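# Seat the septum in the clamped flask's neck

## Task

Push the septum fully down into the mouth of the clamped glass flask and leave it seated there. The flask breaks, and the task fails, if it is squeezed or struck hard or dropped more than a few centimetres.

## Robot and tools

ROBOT. Two arms, left_arm and right_arm, each on its own carriage (left_rail, right_rail) sharing one floor track along y at x = 0. left_rail is always the one on the +y side. Each arm ends in a five-hinge-group hand: right_arm has a right hand, left_arm a mirrored left hand. Each hand has index, middle and ring fingers and a thumb, with rubber caps on the last 3 cm of each digit. A rigid mast sticks out near the wrist on the palm side and can strike things.

SCENE FRAME. Result positions are in metres in a table-fixed frame: table top z = 0, +z up, +x the direction the arms face, +y to their left, y = 0 at mid-track. The table edge is at x = 0.17. An arm's base sits at x = 0, y = its carriage position_m, z = 0.04. Printed positions can be a few cm off.

HAND POINT AXES. Each hand point lies just past the index/middle knuckles on the palm side. +z runs along straight fingers toward the tips; +y points out of the palm; +x points across the palm away from the thumb on the right hand, toward the thumb on the left hand.

execute_actions(actions, cameras). actions is a list run in order. Each action may hold rows, steps, until, and left_rail/right_rail settings. rows: 1 to 15 rows, each applied for one 1/30 s step. Every row is 48 numbers in [-1, 1] covering both arms: the first 24 are left_arm then left_gripper, the next 24 right_arm then right_gripper. Within each 24: dx, dy, dz, rx, ry, rz, then index_mcp, index_abd, index_pip, index_dip, middle_mcp, middle_abd, middle_pip, middle_dip, ring_mcp, ring_abd, ring_pip, ring_dip, thumb_cmc, thumb_axl, thumb_mcp, thumb_ipl, current_limit, speed. dx to rz are an offset, not a pose: measured from that arm's Hand target as it stood when the action began, along that Hand target's own axes, with 1.0 = 0.6 m or 180 degrees (rx, ry, rz form one rotation vector). Every row in an action counts from that same start, so repeating an offset in a new action moves further. All six zero re-commands the current Hand target. Ramp offsets gradually for gentle motion (0.01 more per row is about 0.18 m/s). The hinge numbers are absolute goal angles scaled between each hinge's two stops; straight is about +0.75 for _mcp, 0.00 for _abd, +0.58 for _pip, +0.70 for _dip, +0.71 thumb_cmc, +0.68 thumb_axl, +0.23 thumb_mcp, +0.17 thumb_ipl. Lower values curl fingers toward the palm and swing the thumb in front of it. A zero is a real goal; to keep a hand unchanged, resend its hand_goal, hand_current_limit and hand_speed. current_limit maps -1..+1 to 0..550 mA (start +0.4); speed sets hinge speed as (speed+1)/2 of 8.5 rad/s (start -0.6). steps: 1 to 450, default 15, at least one per row; after the last row the arm keeps heading for it. until ends an action early on rail conditions, e.g. {"all": {"status": "ended"}} or {"left_rail": {"position_status": ["!=", "moving"]}}. Rail keys take position_m (left -0.8 to 1.5, right -1.5 to 0.8), speed_m_s (0.01 to 1), acceleration_factor (0.1 to 1), or stop: true. An empty actions list returns images and the scene number.

move(target, speed, blend, stop_force, zero, blocking, cameras). Straight-line path planner. target is one 48-number row, or up to 15 rows, with offsets all counted from the current Hand targets. speed 0.002 to 3.2 m/s (default 0.25). blend in metres rounds corners in a list. stop_force 4 to 120 N ends an arm's path when its wrist sensor feels that much push; use it, slowly, when pressing the septum in, but omit it when backing away from contact. zero (default true) re-zeros before the move. blocking=false returns after 0.5 s; then call wait or stop before anything else. The result adds a move: line (done, off_target, held, moving, fault) plus limits notes.

wait(seconds 0 to 10) holds last commands. stop() brakes a running move. zoom_image(camera, region [x0,y0,x1,y1], at most 504x504 px) enlarges part of the newest image from cam_high, cam_bench_left, cam_bench_mid, cam_bench_right, cam_left_wrist or cam_right_wrist. zero_wrist_force(arm) re-zeros one wrist sensor. finished_scene(scene) ends the scene for good; call it only once the septum is seated and nothing is still touching or moving.

RAILS. To drive, set position_m, then run an action with until position_status != moving. Keep carriages about 0.78 m apart or more. Statuses: moving, done, stopped, contact_stop, time_out, stopped_with_arm, stopped_for_other_arm, stopped_for_other_carriage; position_answer taken or not_taken means whether the goal was accepted.

RESULTS. Per arm: end_effector_position, end_effector_quat_wxyz, velocities, Hand target, Joint positions (rail, shoulder pan, shoulder lift, elbow, wrist 1-3), joint torques, Wrist force and torque in the hand axes, and per hinge hand_goal, hand_measured, hand_current_ma, hand_state (moving, goal, blocked, overload).

AVOID. Any outside force near 150 N or contact torque beyond joint limits (wrist joints 48 N m) stops the arm for 10 s. Arms are stiff, so commanding past a firm surface can fault. Never squeeze or knock the flask hard, never let the septum or anything fall far or leave the table, keep the two arms and hands from touching each other, and avoid long high-current grips (motors shut down after 5 s at 495 mA or more) or stretched holds that overheat motors.

Each tool is called as a command line: name --argument value for each argument, lists and objects as JSON in quotes; but a table of rows of numbers goes row by row, as --pt "numbers of a row", without its own name.

## Session

execute_actions --actions '[]'

Scene clock: 0.00 s.
left_arm: end_effector_position=(+0.3781, +1.1859, +0.6699) hand_goal=(+0.754, +0.000, +0.576, +0.696, +0.754, +0.000, +0.576, +0.696, +0.754, +0.000, +0.576, +0.696, +0.714, +0.678, +0.226, +0.168) hand_measured=(+0.754, +0.000, +0.576, +0.696, +0.754, +0.000, +0.576, +0.696, +0.754, +0.000, +0.576, +0.696, +0.714, +0.678, +0.226, +0.168) hand_current_ma=(+0, +0, +0, +0, +0, +0, +0, +0, +0, +0, +0, +0, +0, +0, +0, +0) hand_state=(goal, goal, goal, goal, goal, goal, goal, goal, goal, goal, goal, goal, goal, goal, goal, goal) hand_current_limit=0.40 hand_speed=-0.60 end_effector_quat_wxyz=(+0.000, +1.000, +0.000, +0.000) | right_arm: end_effector_position=(+0.3781, -1.0442, +0.6699) hand_goal=(+0.754, +0.000, +0.576, +0.696, +0.754, +0.000, +0.576, +0.696, +0.754, +0.000, +0.576, +0.696, +0.714, +0.678, +0.226, +0.168) hand_measured=(+0.754, +0.000, +0.576, +0.696, +0.754, +0.000, +0.576, +0.696, +0.754, +0.000, +0.576, +0.696, +0.714, +0.678, +0.226, +0.168) hand_current_ma=(+0, +0, +0, +0, +0, +0, +0, +0, +0, +0, +0, +0, +0, +0, +0, +0) hand_state=(goal, goal, goal, goal, goal, goal, goal, goal, goal, goal, goal, goal, goal, goal, goal, goal) hand_current_limit=0.40 hand_speed=-0.60 end_effector_quat_wxyz=(+0.000, +0.000, +1.000, +0.000)
Joint positions: left_arm=[1.192 -0.281 -1.775 1.606 1.739 1.571 -1.851] | right_arm=[-1.208 -0.281 -1.775 1.606 1.739 1.571 1.29]
Joint velocities: within noise
Joint torques (N m): no reading
Wrist force (N): no reading
Wrist torque (N m): no reading
Wrist force, peak (N): no reading
Hand target: left_arm +0.3781, +1.1859, +0.6699; +0.000, +1.000, +0.000, +0.000 | right_arm +0.3781, -1.0442, +0.6699; +0.000, +0.000, +1.000, +0.000
left_rail: position_m=1.192 position_status=done
right_rail: position_m=-1.208 position_status=done

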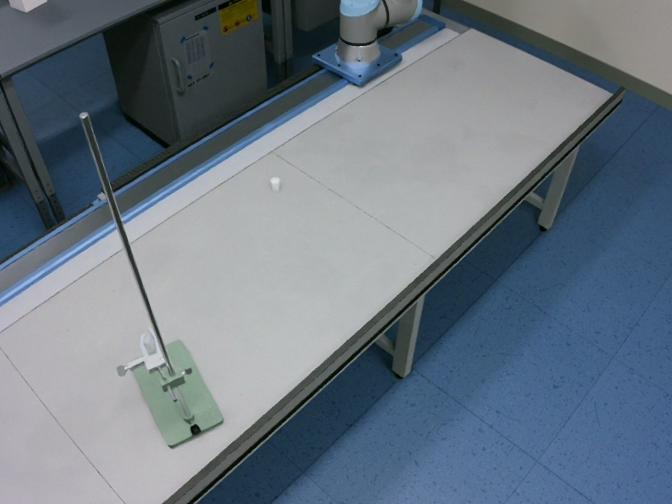

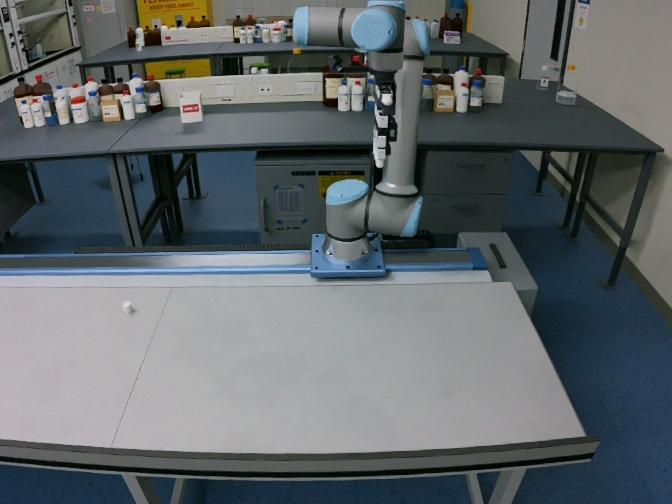

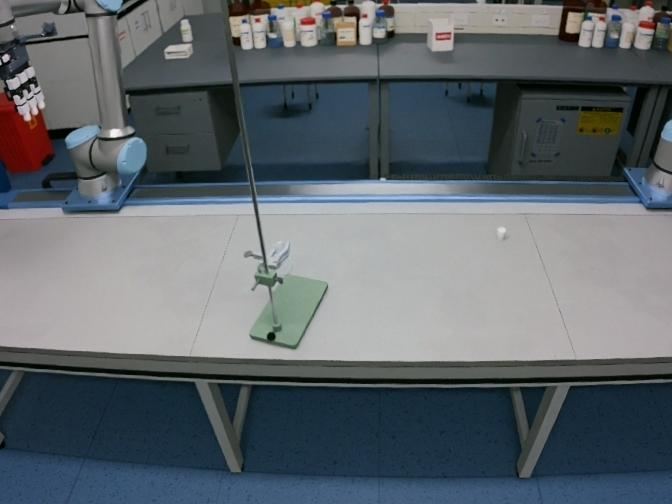

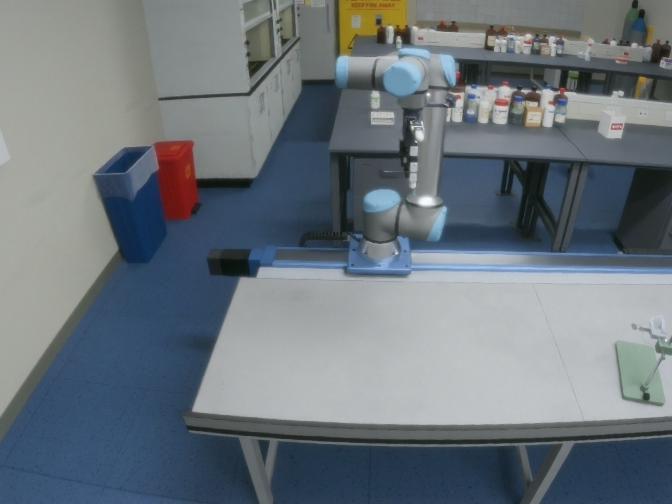

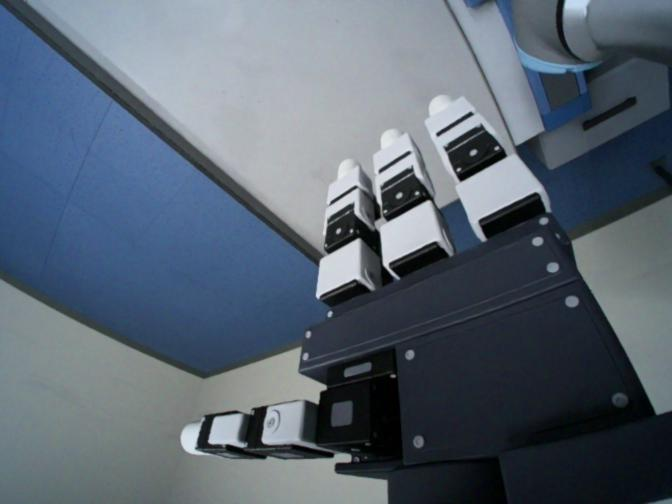

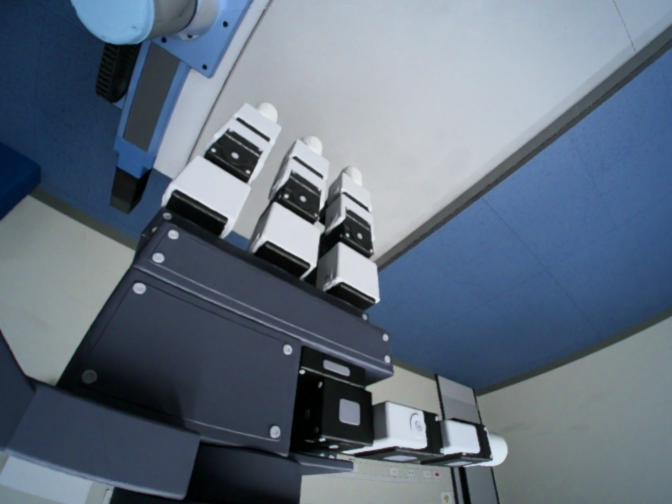

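zoom_image --camera "cam_high" --region '[100, 300, 250, 460]'

zoom_image --camera "cam_bench_mid" --region '[230, 220, 350, 350]'

zoom_image --camera "cam_bench_mid" --region '[480, 215, 520, 250]'

zoom_image --camera "cam_bench_left" --region '[110, 290, 145, 325]'

zoom_image --camera "cam_bench_right" --region '[600, 300, 672, 410]'

zoom_image --camera "cam_high" --region '[255, 165, 295, 205]'

Scaled by 3.150 from the camera's 672x504 image, which has a finer 960x720 frame.

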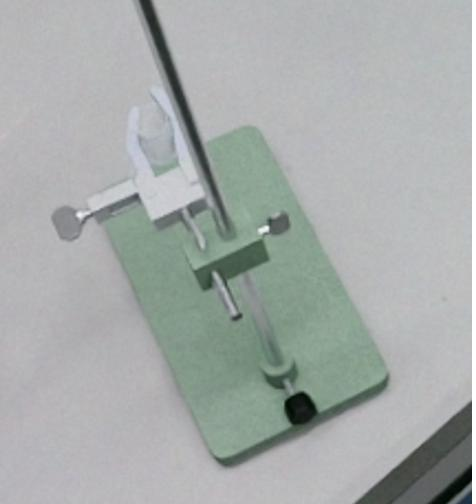

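Scaled by 3.877 from the camera's 672x504 image, which has a finer 960x720 frame.

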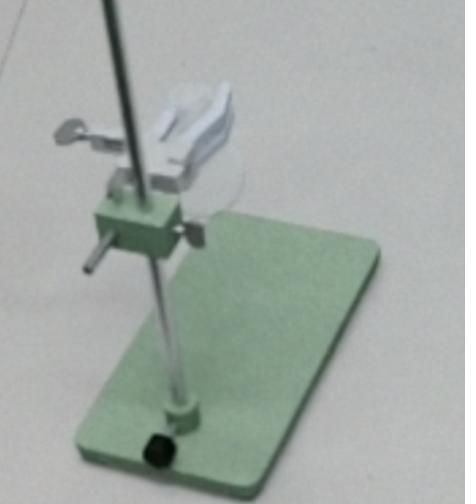

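Scaled by 12.600 from the camera's 672x504 image, which has a finer 960x720 frame.

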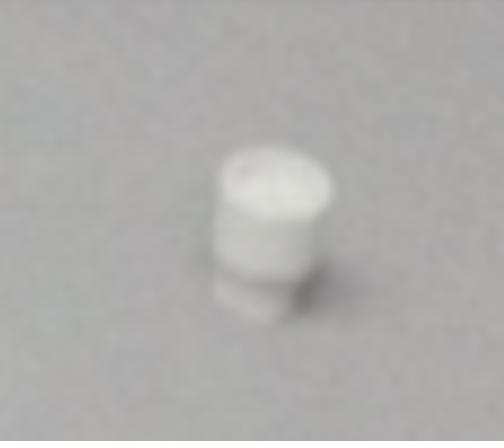

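Scaled by 14.400 from the camera's 672x504 image, which has a finer 960x720 frame.

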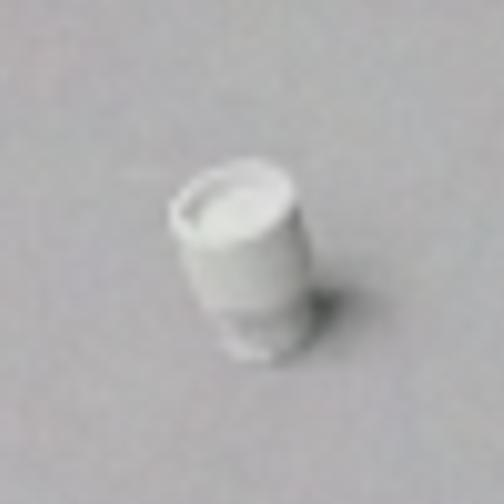

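Scaled by 4.582 from the camera's 672x504 image, which has a finer 960x720 frame.

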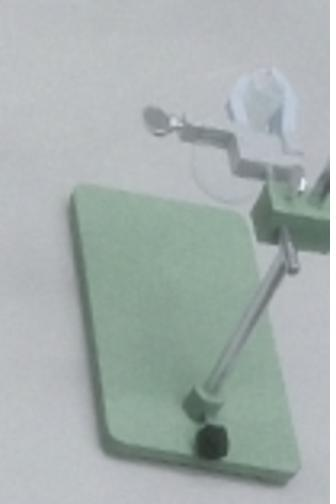

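Scaled by 12.600 from the camera's 672x504 image, which has a finer 960x720 frame.

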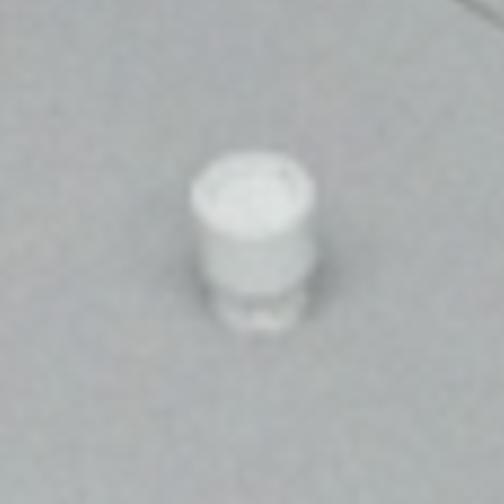

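execute_actions --actions '[{"left_rail":{"position_m":0.46,"speed_m_s":0.6,"acceleration_factor":0.5},"steps":150,"until":{"left_rail":{"position_status":["!=","moving"]}}},{"steps":5}]' --cameras '["all"]'

Scene clock: 147.90 s.
left_arm: end_effector_position=(+0.3781, +0.4539, +0.6699) hand_goal=(+0.754, +0.000, +0.576, +0.696, +0.754, +0.000, +0.576, +0.696, +0.754, +0.000, +0.576, +0.696, +0.714, +0.678, +0.226, +0.168) hand_measured=(+0.754, +0.000, +0.576, +0.696, +0.754, +0.000, +0.576, +0.696, +0.754, +0.000, +0.576, +0.696, +0.714, +0.678, +0.224, +0.168) hand_current_ma=(+0, +0, +0, +0, +0, +0, +0, +0, +0, +0, +0, +0, +0, +0, -1, +0) hand_state=(goal, goal, goal, goal, goal, goal, goal, goal, goal, goal, goal, goal, goal, goal, goal, goal) hand_current_limit=0.40 hand_speed=-0.60 end_effector_quat_wxyz=(+0.000, +1.000, +0.000, +0.000) | right_arm: end_effector_position=(+0.3781, -1.0442, +0.6699) hand_goal=(+0.754, +0.000, +0.576, +0.696, +0.754, +0.000, +0.576, +0.696, +0.754, +0.000, +0.576, +0.696, +0.714, +0.678, +0.226, +0.168) hand_measured=(+0.754, +0.000, +0.576, +0.696, +0.754, +0.000, +0.576, +0.696, +0.754, +0.000, +0.576, +0.696, +0.714, +0.678, +0.224, +0.168) hand_current_ma=(+0, +0, +0, +0, +0, +0, +0, +0, +0, +0, +0, +0, +0, +0, -1, +0) hand_state=(goal, goal, goal, goal, goal, goal, goal, goal, goal, goal, goal, goal, goal, goal, goal, goal) hand_current_limit=0.40 hand_speed=-0.60 end_effector_quat_wxyz=(+0.000, +0.000, +1.000, +0.000)
Joint positions: left_arm=[0.46 -0.281 -1.775 1.606 1.739 1.571 -1.851] | right_arm=[-1.208 -0.281 -1.775 1.606 1.739 1.571 1.29]
Joint torques (N m): left_arm=[-0.76 -22.61 -40.91 3.7 0.5 -0.02] | right_arm=[1.39 -19.97 -40.37 4.57 -0.24 -0.04]
Wrist force (N): left_arm=[0.0 -0.8 -0.1] | right_arm=[-0.2 -0.4 0.0]
Wrist torque (N m): left_arm=[-0.09 0.00 0.02] | right_arm=[-0.05 0.02 -0.02]
Wrist force, peak (N): left_arm=[-0.6 -1.3 0.0] | right_arm=[-0.4 -0.9 -0.2]
Hand target: left_arm +0.3781, +0.4539, +0.6699; +0.000, +1.000, +0.000, +0.000 | right_arm +0.3781, -1.0442, +0.6699; +0.000, +0.000, +1.000, +0.000
left_rail: position_m=0.460 speed_m_s=0.60 position_status=done
right_rail: position_m=-1.208 position_status=done
camera_calibration:
cam_left_wrist: T_world_to_cam=[[-0.770146, 0.635683, -0.0527444, 0.0136549], [0.408943, 0.555517, 0.723993, -0.941074], [0.489531, 0.536011, -0.687787, 0.160066], [0, 0, 0, 1]] pos_world=[0.317005, 0.428305, 0.792143]

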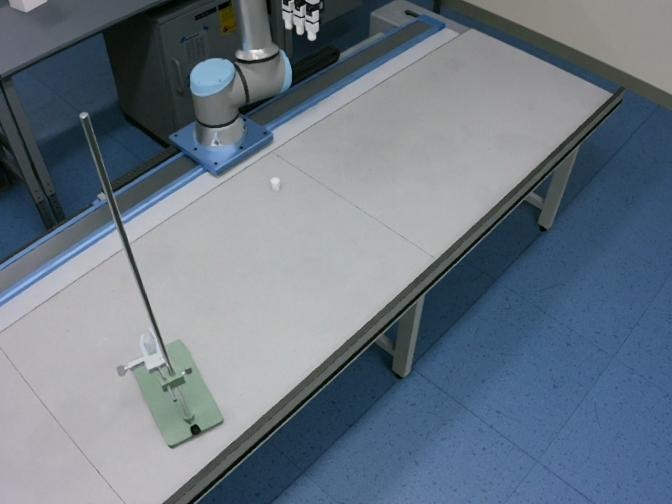

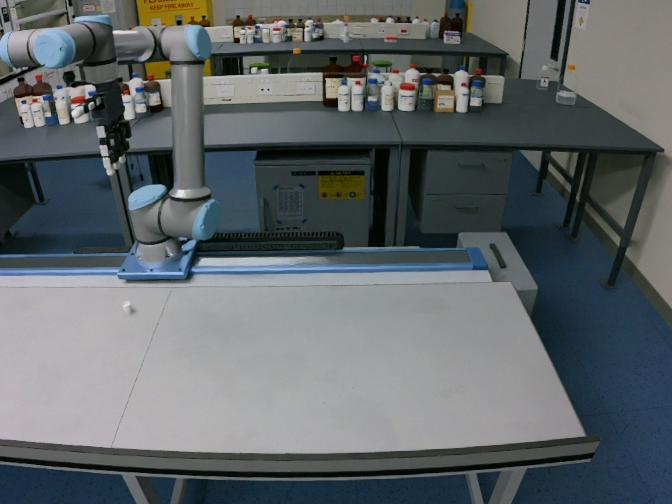

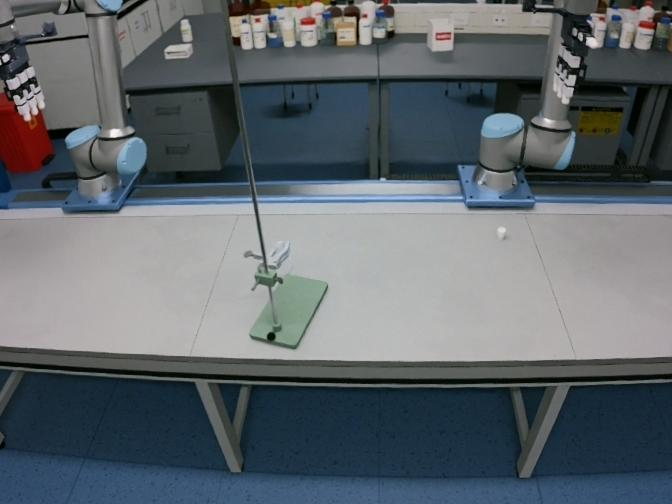

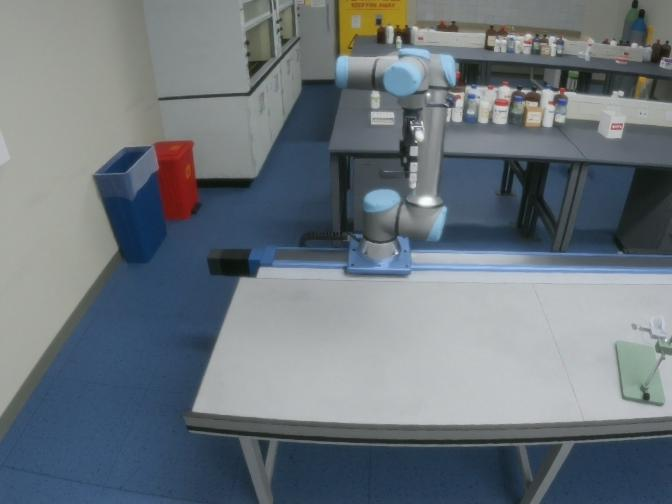

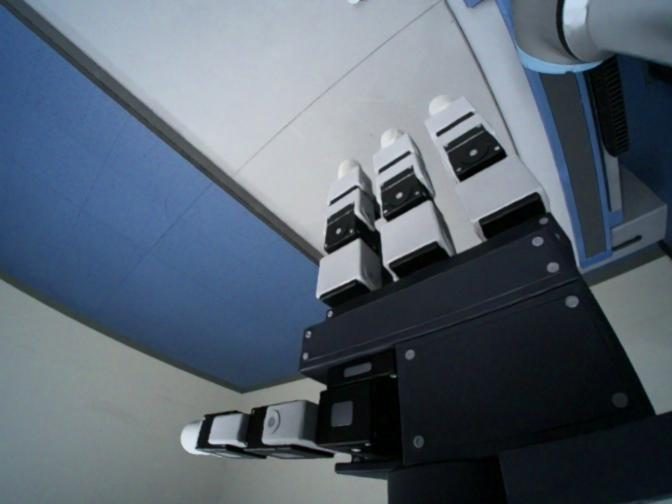

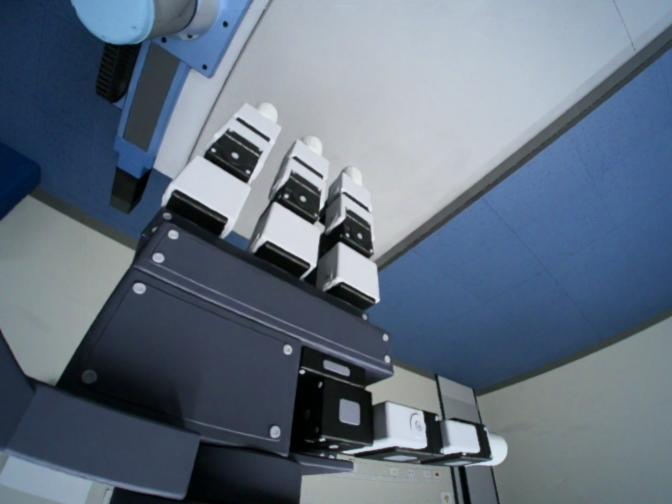

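move --target '[-0.207,0.023,0.367,0,0,0.5, 0.754,0.2,0.576,0.696, 0.754,-0.2,0.576,0.696, 0.754,-0.23,0.576,0.696, 0.714,0.678,0.226,0.168,0.4,-0.6, 0,0,0,0,0,0, 0.754,0,0.576,0.696,0.754,0,0.576,0.696,0.754,0,0.576,0.696,0.714,0.678,0.226,0.168,0.4,-0.6]' --speed 0.35 --cameras '["cam_left_wrist","cam_bench_mid","cam_high","cam_bench_left"]'

Scene clock: 196.80 s.
left_arm: end_effector_position=(+0.2539, +0.4401, +0.4498) hand_goal=(+0.754, +0.200, +0.576, +0.696, +0.754, -0.200, +0.576, +0.696, +0.754, -0.230, +0.576, +0.696, +0.714, +0.678, +0.226, +0.168) hand_measured=(+0.754, +0.196, +0.576, +0.696, +0.754, -0.194, +0.576, +0.696, +0.754, -0.226, +0.576, +0.696, +0.714, +0.678, +0.224, +0.168) hand_current_ma=(+0, -1, +0, +0, +0, +1, +0, +0, +0, +1, +0, +0, +0, +0, -1, +0) hand_state=(goal, goal, goal, goal, goal, goal, goal, goal, goal, goal, goal, goal, goal, goal, goal, goal) hand_current_limit=0.40 hand_speed=-0.60 end_effector_quat_wxyz=(+0.000, +0.707, -0.707, +0.000) | right_arm: end_effector_position=(+0.3781, -1.0442, +0.6699) hand_goal=(+0.754, +0.000, +0.576, +0.696, +0.754, +0.000, +0.576, +0.696, +0.754, +0.000, +0.576, +0.696, +0.714, +0.678, +0.226, +0.168) hand_measured=(+0.754, +0.000, +0.576, +0.696, +0.754, +0.000, +0.576, +0.696, +0.754, +0.000, +0.576, +0.696, +0.714, +0.678, +0.224, +0.168) hand_current_ma=(+0, +0, +0, +0, +0, +0, +0, +0, +0, +0, +0, +0, +0, +0, -1, +0) hand_state=(goal, goal, goal, goal, goal, goal, goal, goal, goal, goal, goal, goal, goal, goal, goal, goal) hand_current_limit=0.40 hand_speed=-0.60 end_effector_quat_wxyz=(+0.000, +0.000, +1.000, +0.000)
Joint positions: left_arm=[0.46 -0.531 -1.816 2.025 1.361 1.571 -0.532] | right_arm=[-1.208 -0.281 -1.775 1.606 1.739 1.571 1.29]
Joint torques (N m): left_arm=[-10.42 -33.13 -32.19 0.69 3.67 2.29] | right_arm=[0.15 -20.35 -40.55 4.65 -0.33 -0.28]
Wrist force (N): left_arm=[-0.1 -0.1 0.2] | right_arm=[-0.4 -0.4 0.0]
Wrist torque (N m): left_arm=[0.00 -0.02 -0.07] | right_arm=[-0.06 0.05 -0.04]
Wrist force, peak (N): left_arm=[0.9 -0.2 0.8] | right_arm=[-0.8 -0.6 0.0]
Hand target: left_arm +0.2539, +0.4400, +0.4497; +0.000, +0.707, -0.707, +0.000 | right_arm +0.3781, -1.0442, +0.6699; +0.000, +0.000, +1.000, +0.000
Off the commanded pose: left_arm 0.000 m, 0 deg | right_arm 0.000 m, 0 deg.
left_rail: position_m=0.460 speed_m_s=0.60 position_status=done
right_rail: position_m=-1.208 position_status=done
move: done
camera_calibration:
cam_left_wrist: T_world_to_cam=[[0.63534, 0.770438, -0.0526111, -0.501081], [0.55559, -0.408722, 0.724062, -0.336285], [0.536342, -0.489256, -0.687725, 0.516069], [0, 0, 0, 1]] pos_world=[0.228404, 0.501095, 0.572043]
Images, in order (width x height): cam_high 672x504, cam_bench_left 672x504, cam_bench_mid 672x504, cam_left_wrist 672x504.

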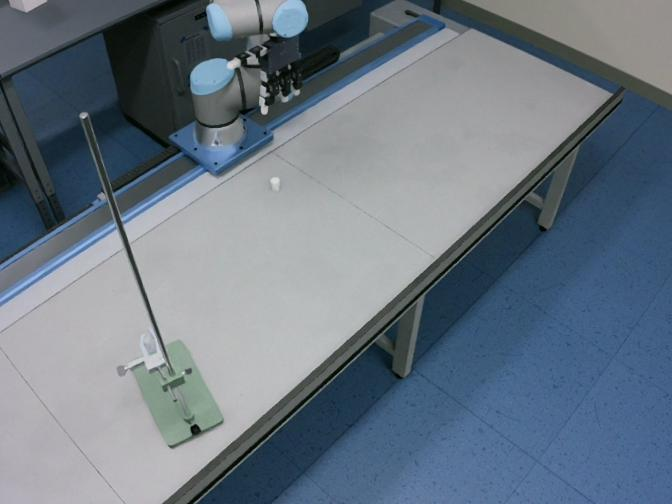

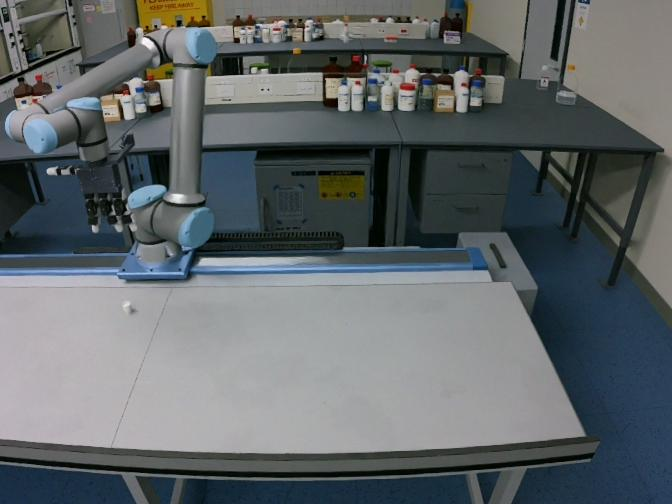

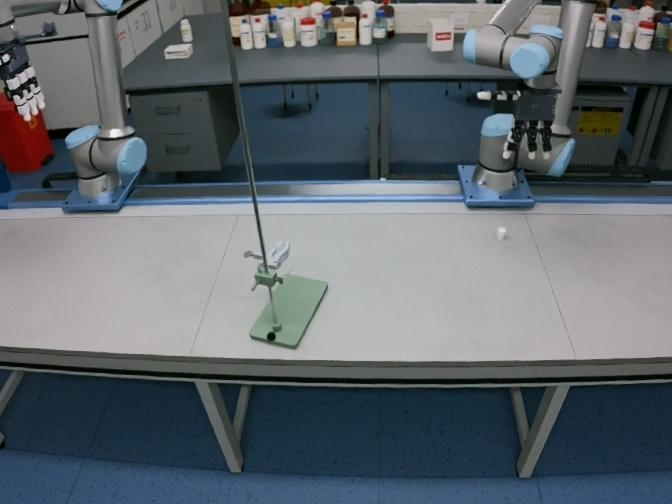

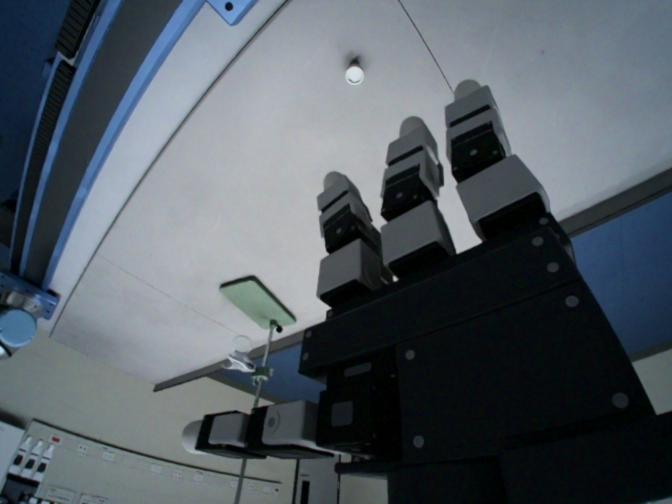

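zoom_image --camera "cam_left_wrist" --region '[324, 40, 384, 100]'

zoom_image --camera "cam_left_wrist" --region '[200, 260, 320, 420]'

Scaled by 8.400 from the camera's 672x504 image, which has a finer 960x720 frame.

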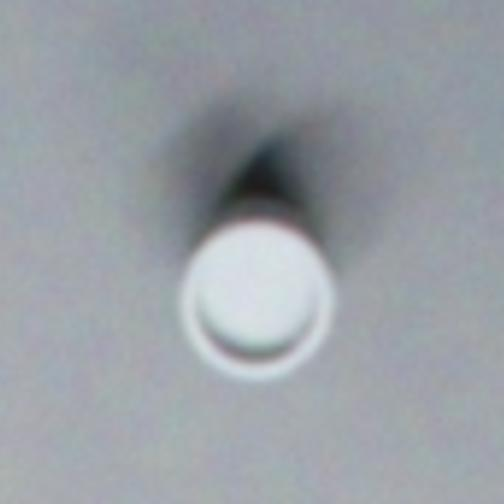

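Scaled by 3.150 from the camera's 672x504 image, which has a finer 960x720 frame.

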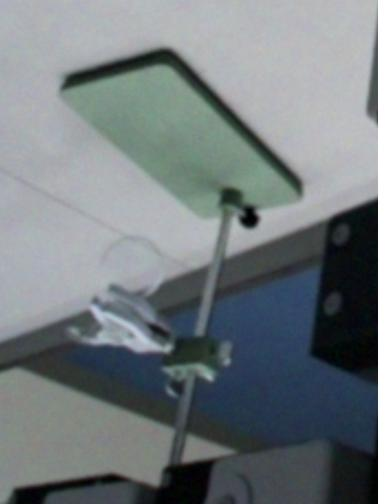

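move --pt "0.0333 0.0067 0.2 0 0 0 0.754 0.2 0.576 0.696 0.754 -0.2 0.576 0.696 0.754 -0.23 0.576 0.696 0.714 0.678 0.226 0.168 0.4 -0.6 0 0 0 0 0 0 0.754 0 0.576 0.696 0.754 0 0.576 0.696 0.754 0 0.576 0.696 0.714 0.678 0.226 0.168 0.4 -0.6" --pt "0.0333 0.0067 0.433 0 0 0 0.754 0.2 0.576 0.696 0.754 -0.2 0.576 0.696 0.754 -0.23 0.576 0.696 0.714 0.678 0.226 0.168 0.4 -0.6 0 0 0 0 0 0 0.754 0 0.576 0.696 0.754 0 0.576 0.696 0.754 0 0.576 0.696 0.714 0.678 0.226 0.168 0.4 -0.6" --speed 0.25 --blend '[0.02,0]' --cameras '["cam_left_wrist","cam_bench_mid","cam_high","cam_bench_left"]'

zoom_image --camera "cam_left_wrist" --region '[300, 60, 460, 200]'

zoom_image --camera "cam_bench_left" --region '[60, 230, 180, 330]'

zoom_image --camera "cam_bench_mid" --region '[450, 160, 550, 250]'

zoom_image --camera "cam_high" --region '[230, 120, 330, 210]'

Scene clock: 228.70 s.
left_arm: end_effector_position=(+0.2499, +0.4201, +0.1900) hand_goal=(+0.754, +0.200, +0.576, +0.696, +0.754, -0.200, +0.576, +0.696, +0.754, -0.230, +0.576, +0.696, +0.714, +0.678, +0.226, +0.168) hand_measured=(+0.754, +0.196, +0.576, +0.696, +0.754, -0.194, +0.576, +0.696, +0.754, -0.226, +0.576, +0.696, +0.714, +0.678, +0.224, +0.168) hand_current_ma=(+0, -1, +0, +0, +0, +1, +0, +0, +0, +1, +0, +0, +0, +0, -1, +0) hand_state=(goal, goal, goal, goal, goal, goal, goal, goal, goal, goal, goal, goal, goal, goal, goal, goal) hand_current_limit=0.40 hand_speed=-0.60 end_effector_quat_wxyz=(+0.000, +0.707, -0.707, +0.000) | right_arm: end_effector_position=(+0.3781, -1.0442, +0.6699) hand_goal=(+0.754, +0.000, +0.576, +0.696, +0.754, +0.000, +0.576, +0.696, +0.754, +0.000, +0.576, +0.696, +0.714, +0.678, +0.226, +0.168) hand_measured=(+0.754, +0.000, +0.576, +0.696, +0.754, +0.000, +0.576, +0.696, +0.754, +0.000, +0.576, +0.696, +0.714, +0.678, +0.224, +0.168) hand_current_ma=(+0, +0, +0, +0, +0, +0, +0, +0, +0, +0, +0, +0, +0, +0, -1, +0) hand_state=(goal, goal, goal, goal, goal, goal, goal, goal, goal, goal, goal, goal, goal, goal, goal, goal) hand_current_limit=0.40 hand_speed=-0.60 end_effector_quat_wxyz=(+0.000, +0.000, +1.000, +0.000)
Joint positions: left_arm=[0.46 -0.598 -1.579 2.346 0.803 1.571 -0.598] | right_arm=[-1.208 -0.281 -1.775 1.606 1.739 1.571 1.29]
Joint torques (N m): left_arm=[-11.67 -9.88 -21.03 0.89 3.6 -2.38] | right_arm=[2.52 -20.08 -40.68 4.65 -0.49 -0.15]
Wrist force (N): left_arm=[-0.1 -0.3 0.2] | right_arm=[-0.6 -0.2 -0.4]
Wrist torque (N m): left_arm=[-0.04 0.01 0.12] | right_arm=[0.00 0.07 -0.05]
Wrist force, peak (N): left_arm=[0.2 -0.3 1.3] | right_arm=[-0.3 -1.0 0.0]
Hand target: left_arm +0.2499, +0.4201, +0.1899; +0.000, +0.707, -0.707, +0.000 | right_arm +0.3781, -1.0442, +0.6699; +0.000, +0.000, +1.000, +0.000
Off the commanded pose: left_arm 0.000 m, 0 deg | right_arm 0.000 m, 0 deg.
left_rail: position_m=0.460 speed_m_s=0.60 position_status=done
right_rail: position_m=-1.208 position_status=done
move: done
camera_calibration:
cam_left_wrist: T_world_to_cam=[[0.635688, 0.770148, -0.0526581, -0.496801], [0.555407, -0.40893, 0.724085, -0.153951], [0.536119, -0.489539, -0.687698, 0.329985], [0, 0, 0, 1]] pos_world=[0.224404, 0.481196, 0.312243]
Images, in order (width x height): cam_high 672x504, cam_bench_left 672x504, cam_bench_mid 672x504, cam_left_wrist 672x504.

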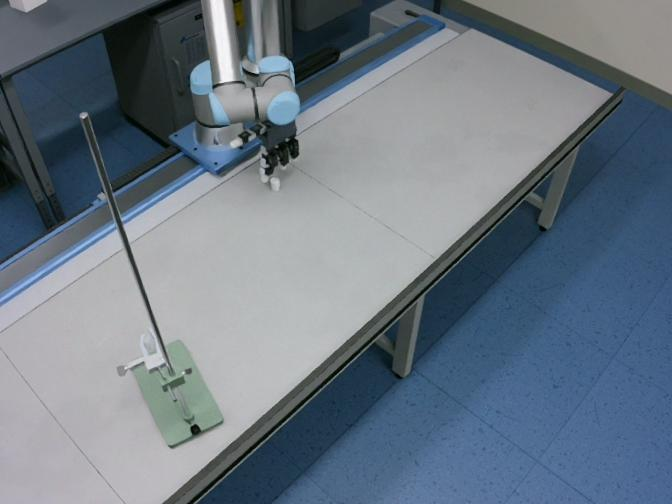

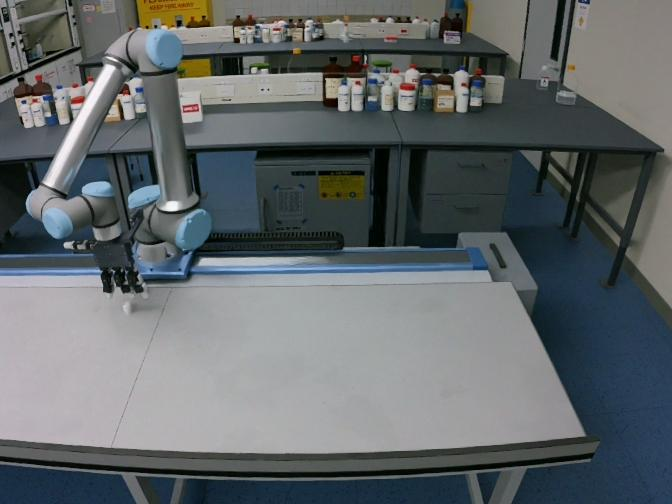

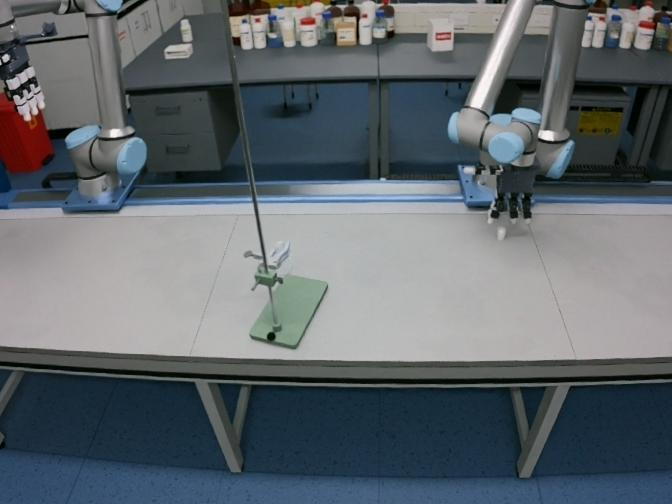

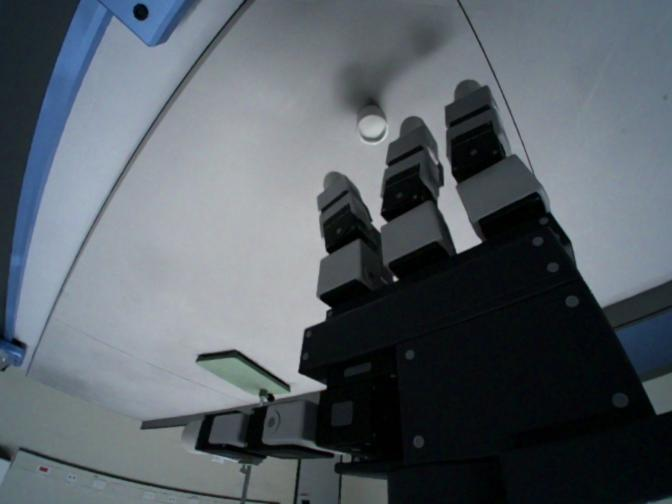

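Scaled by 3.150 from the camera's 672x504 image, which has a finer 960x720 frame.

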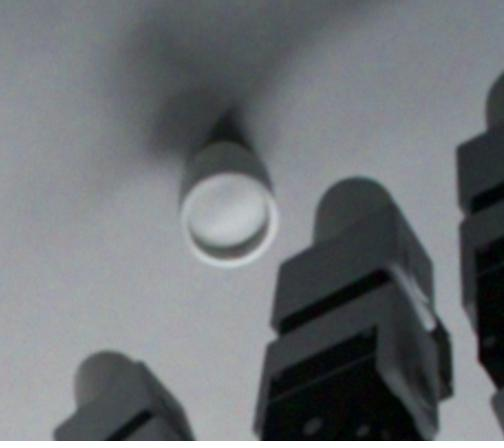

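Scaled by 4.200 from the camera's 672x504 image, which has a finer 960x720 frame.

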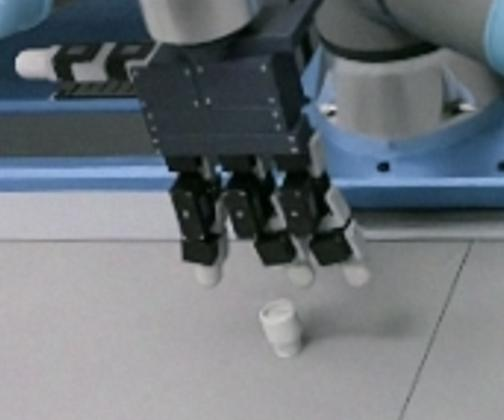

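Scaled by 5.040 from the camera's 672x504 image, which has a finer 960x720 frame.

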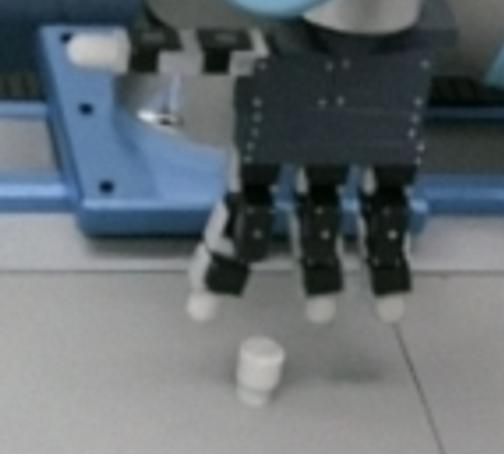

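Scaled by 5.040 from the camera's 672x504 image, which has a finer 960x720 frame.

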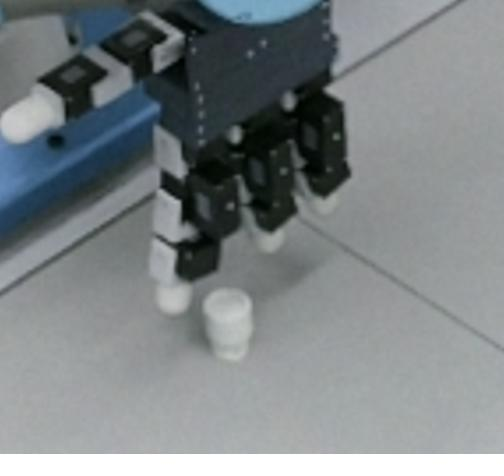

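move --pt "-0.0117 0.0075 0.01 0 0 0 0.754 0.2 0.576 0.696 0.754 -0.2 0.576 0.696 0.754 -0.23 0.576 0.696 0.714 0.678 0.226 0.168 0.4 -0.6 0 0 0 0 0 0 0.754 0 0.576 0.696 0.754 0 0.576 0.696 0.754 0 0.576 0.696 0.714 0.678 0.226 0.168 0.4 -0.6" --pt "-0.0117 0.0075 0.0825 0 0 0 0.754 0.2 0.576 0.696 0.754 -0.2 0.576 0.696 0.754 -0.23 0.576 0.696 0.714 0.678 0.226 0.168 0.4 -0.6 0 0 0 0 0 0 0.754 0 0.576 0.696 0.754 0 0.576 0.696 0.754 0 0.576 0.696 0.714 0.678 0.226 0.168 0.4 -0.6" --speed 0.06 --blend '[0.005,0]' --cameras '["cam_left_wrist","cam_bench_mid","cam_high","cam_bench_left"]'

zoom_image --camera "cam_left_wrist" --region '[300, 60, 460, 200]'

zoom_image --camera "cam_bench_left" --region '[80, 260, 170, 340]'

zoom_image --camera "cam_bench_mid" --region '[460, 180, 540, 250]'

zoom_image --camera "cam_high" --region '[240, 140, 310, 210]'

Scene clock: 281.63 s.
left_arm: end_effector_position=(+0.2454, +0.4271, +0.1405) hand_goal=(+0.754, +0.200, +0.576, +0.696, +0.754, -0.200, +0.576, +0.696, +0.754, -0.230, +0.576, +0.696, +0.714, +0.678, +0.226, +0.168) hand_measured=(+0.754, +0.196, +0.576, +0.696, +0.754, -0.194, +0.576, +0.696, +0.754, -0.226, +0.576, +0.696, +0.714, +0.678, +0.224, +0.168) hand_current_ma=(+0, -1, +0, +0, +0, +1, +0, +0, +0, +1, +0, +0, +0, +0, -1, +0) hand_state=(goal, goal, goal, goal, goal, goal, goal, goal, goal, goal, goal, goal, goal, goal, goal, goal) hand_current_limit=0.40 hand_speed=-0.60 end_effector_quat_wxyz=(+0.000, +0.707, -0.707, +0.000) | right_arm: end_effector_position=(+0.3781, -1.0442, +0.6699) hand_goal=(+0.754, +0.000, +0.576, +0.696, +0.754, +0.000, +0.576, +0.696, +0.754, +0.000, +0.576, +0.696, +0.714, +0.678, +0.226, +0.168) hand_measured=(+0.754, +0.000, +0.576, +0.696, +0.754, +0.000, +0.576, +0.696, +0.754, +0.000, +0.576, +0.696, +0.714, +0.678, +0.224, +0.168) hand_current_ma=(+0, +0, +0, +0, +0, +0, +0, +0, +0, +0, +0, +0, +0, +0, -1, +0) hand_state=(goal, goal, goal, goal, goal, goal, goal, goal, goal, goal, goal, goal, goal, goal, goal, goal) hand_current_limit=0.40 hand_speed=-0.60 end_effector_quat_wxyz=(+0.000, +0.000, +1.000, +0.000)
Joint positions: left_arm=[0.46 -0.586 -1.502 2.394 0.679 1.571 -0.586] | right_arm=[-1.208 -0.281 -1.775 1.606 1.739 1.571 1.29]
Joint torques (N m): left_arm=[-5.99 -13.43 -17.13 0.8 -0.27 -0.67] | right_arm=[0.4 -20.4 -40.48 4.8 -0.4 -0.27]
Wrist force (N): left_arm=[0.4 -0.3 0.0] | right_arm=[-0.1 -0.3 -0.3]
Wrist torque (N m): left_arm=[-0.02 -0.05 -0.03] | right_arm=[-0.01 0.01 -0.01]
Wrist force, peak (N): left_arm=[0.6 -0.8 0.0] | right_arm=[-0.3 -1.1 -0.1]
Hand target: left_arm +0.2454, +0.4271, +0.1404; +0.000, +0.707, -0.707, +0.000 | right_arm +0.3781, -1.0442, +0.6699; +0.000, +0.000, +1.000, +0.000
Off the commanded pose: left_arm 0.000 m, 0 deg | right_arm 0.000 m, 0 deg.
left_rail: position_m=0.460 speed_m_s=0.60 position_status=done
right_rail: position_m=-1.208 position_status=done
move: done
camera_calibration:
cam_left_wrist: T_world_to_cam=[[0.635731, 0.770116, -0.0526028, -0.501946], [0.555359, -0.40899, 0.724089, -0.112708], [0.536118, -0.489539, -0.687698, 0.301784], [0, 0, 0, 1]] pos_world=[0.219904, 0.488195, 0.262743]
Images, in order (width x height): cam_high 672x504, cam_bench_left 672x504, cam_bench_mid 672x504, cam_left_wrist 672x504.

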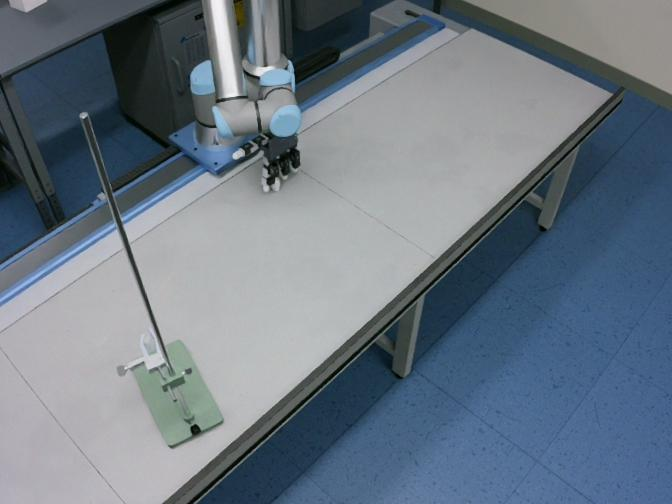

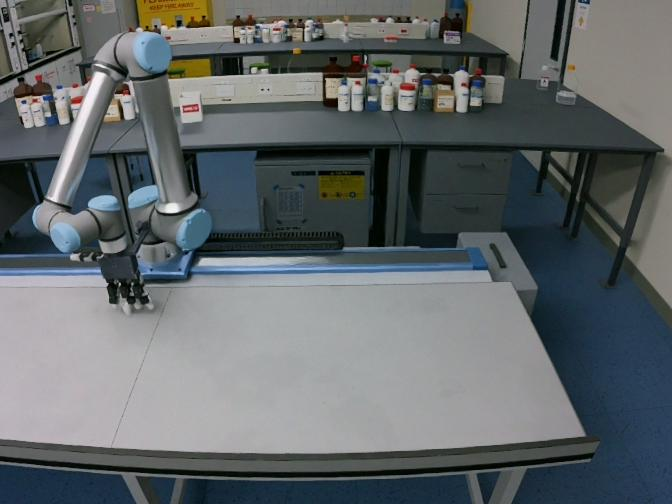

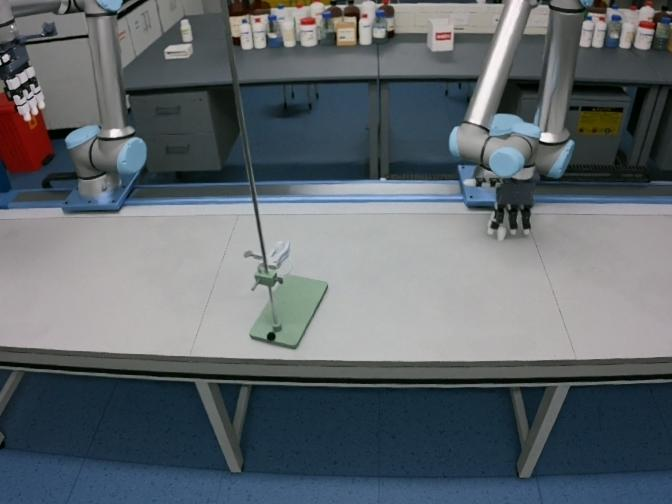

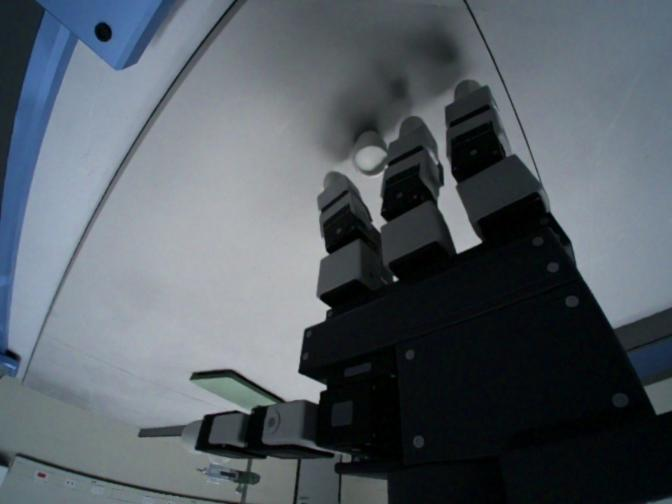

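Scaled by 3.150 from the camera's 672x504 image, which has a finer 960x720 frame.

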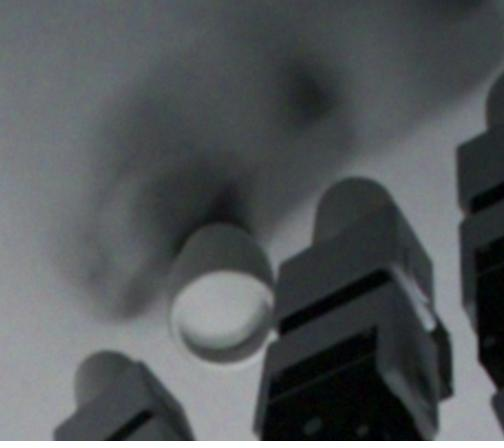

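Scaled by 5.600 from the camera's 672x504 image, which has a finer 960x720 frame.

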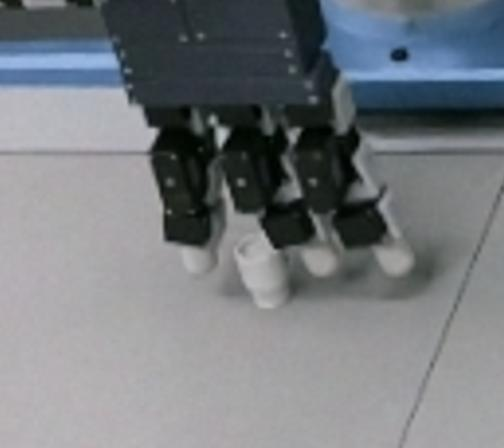

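Scaled by 6.300 from the camera's 672x504 image, which has a finer 960x720 frame.

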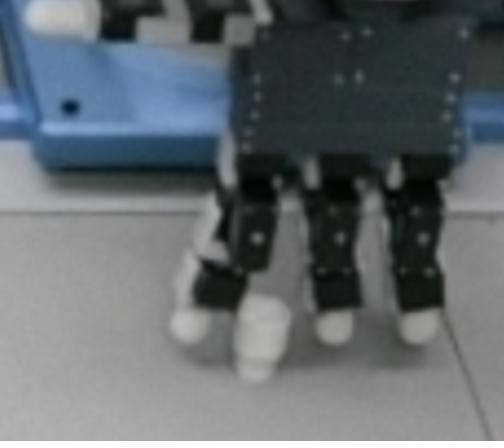

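Scaled by 7.200 from the camera's 672x504 image, which has a finer 960x720 frame.

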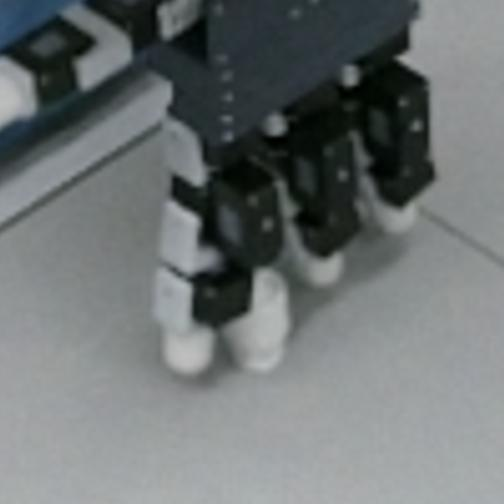

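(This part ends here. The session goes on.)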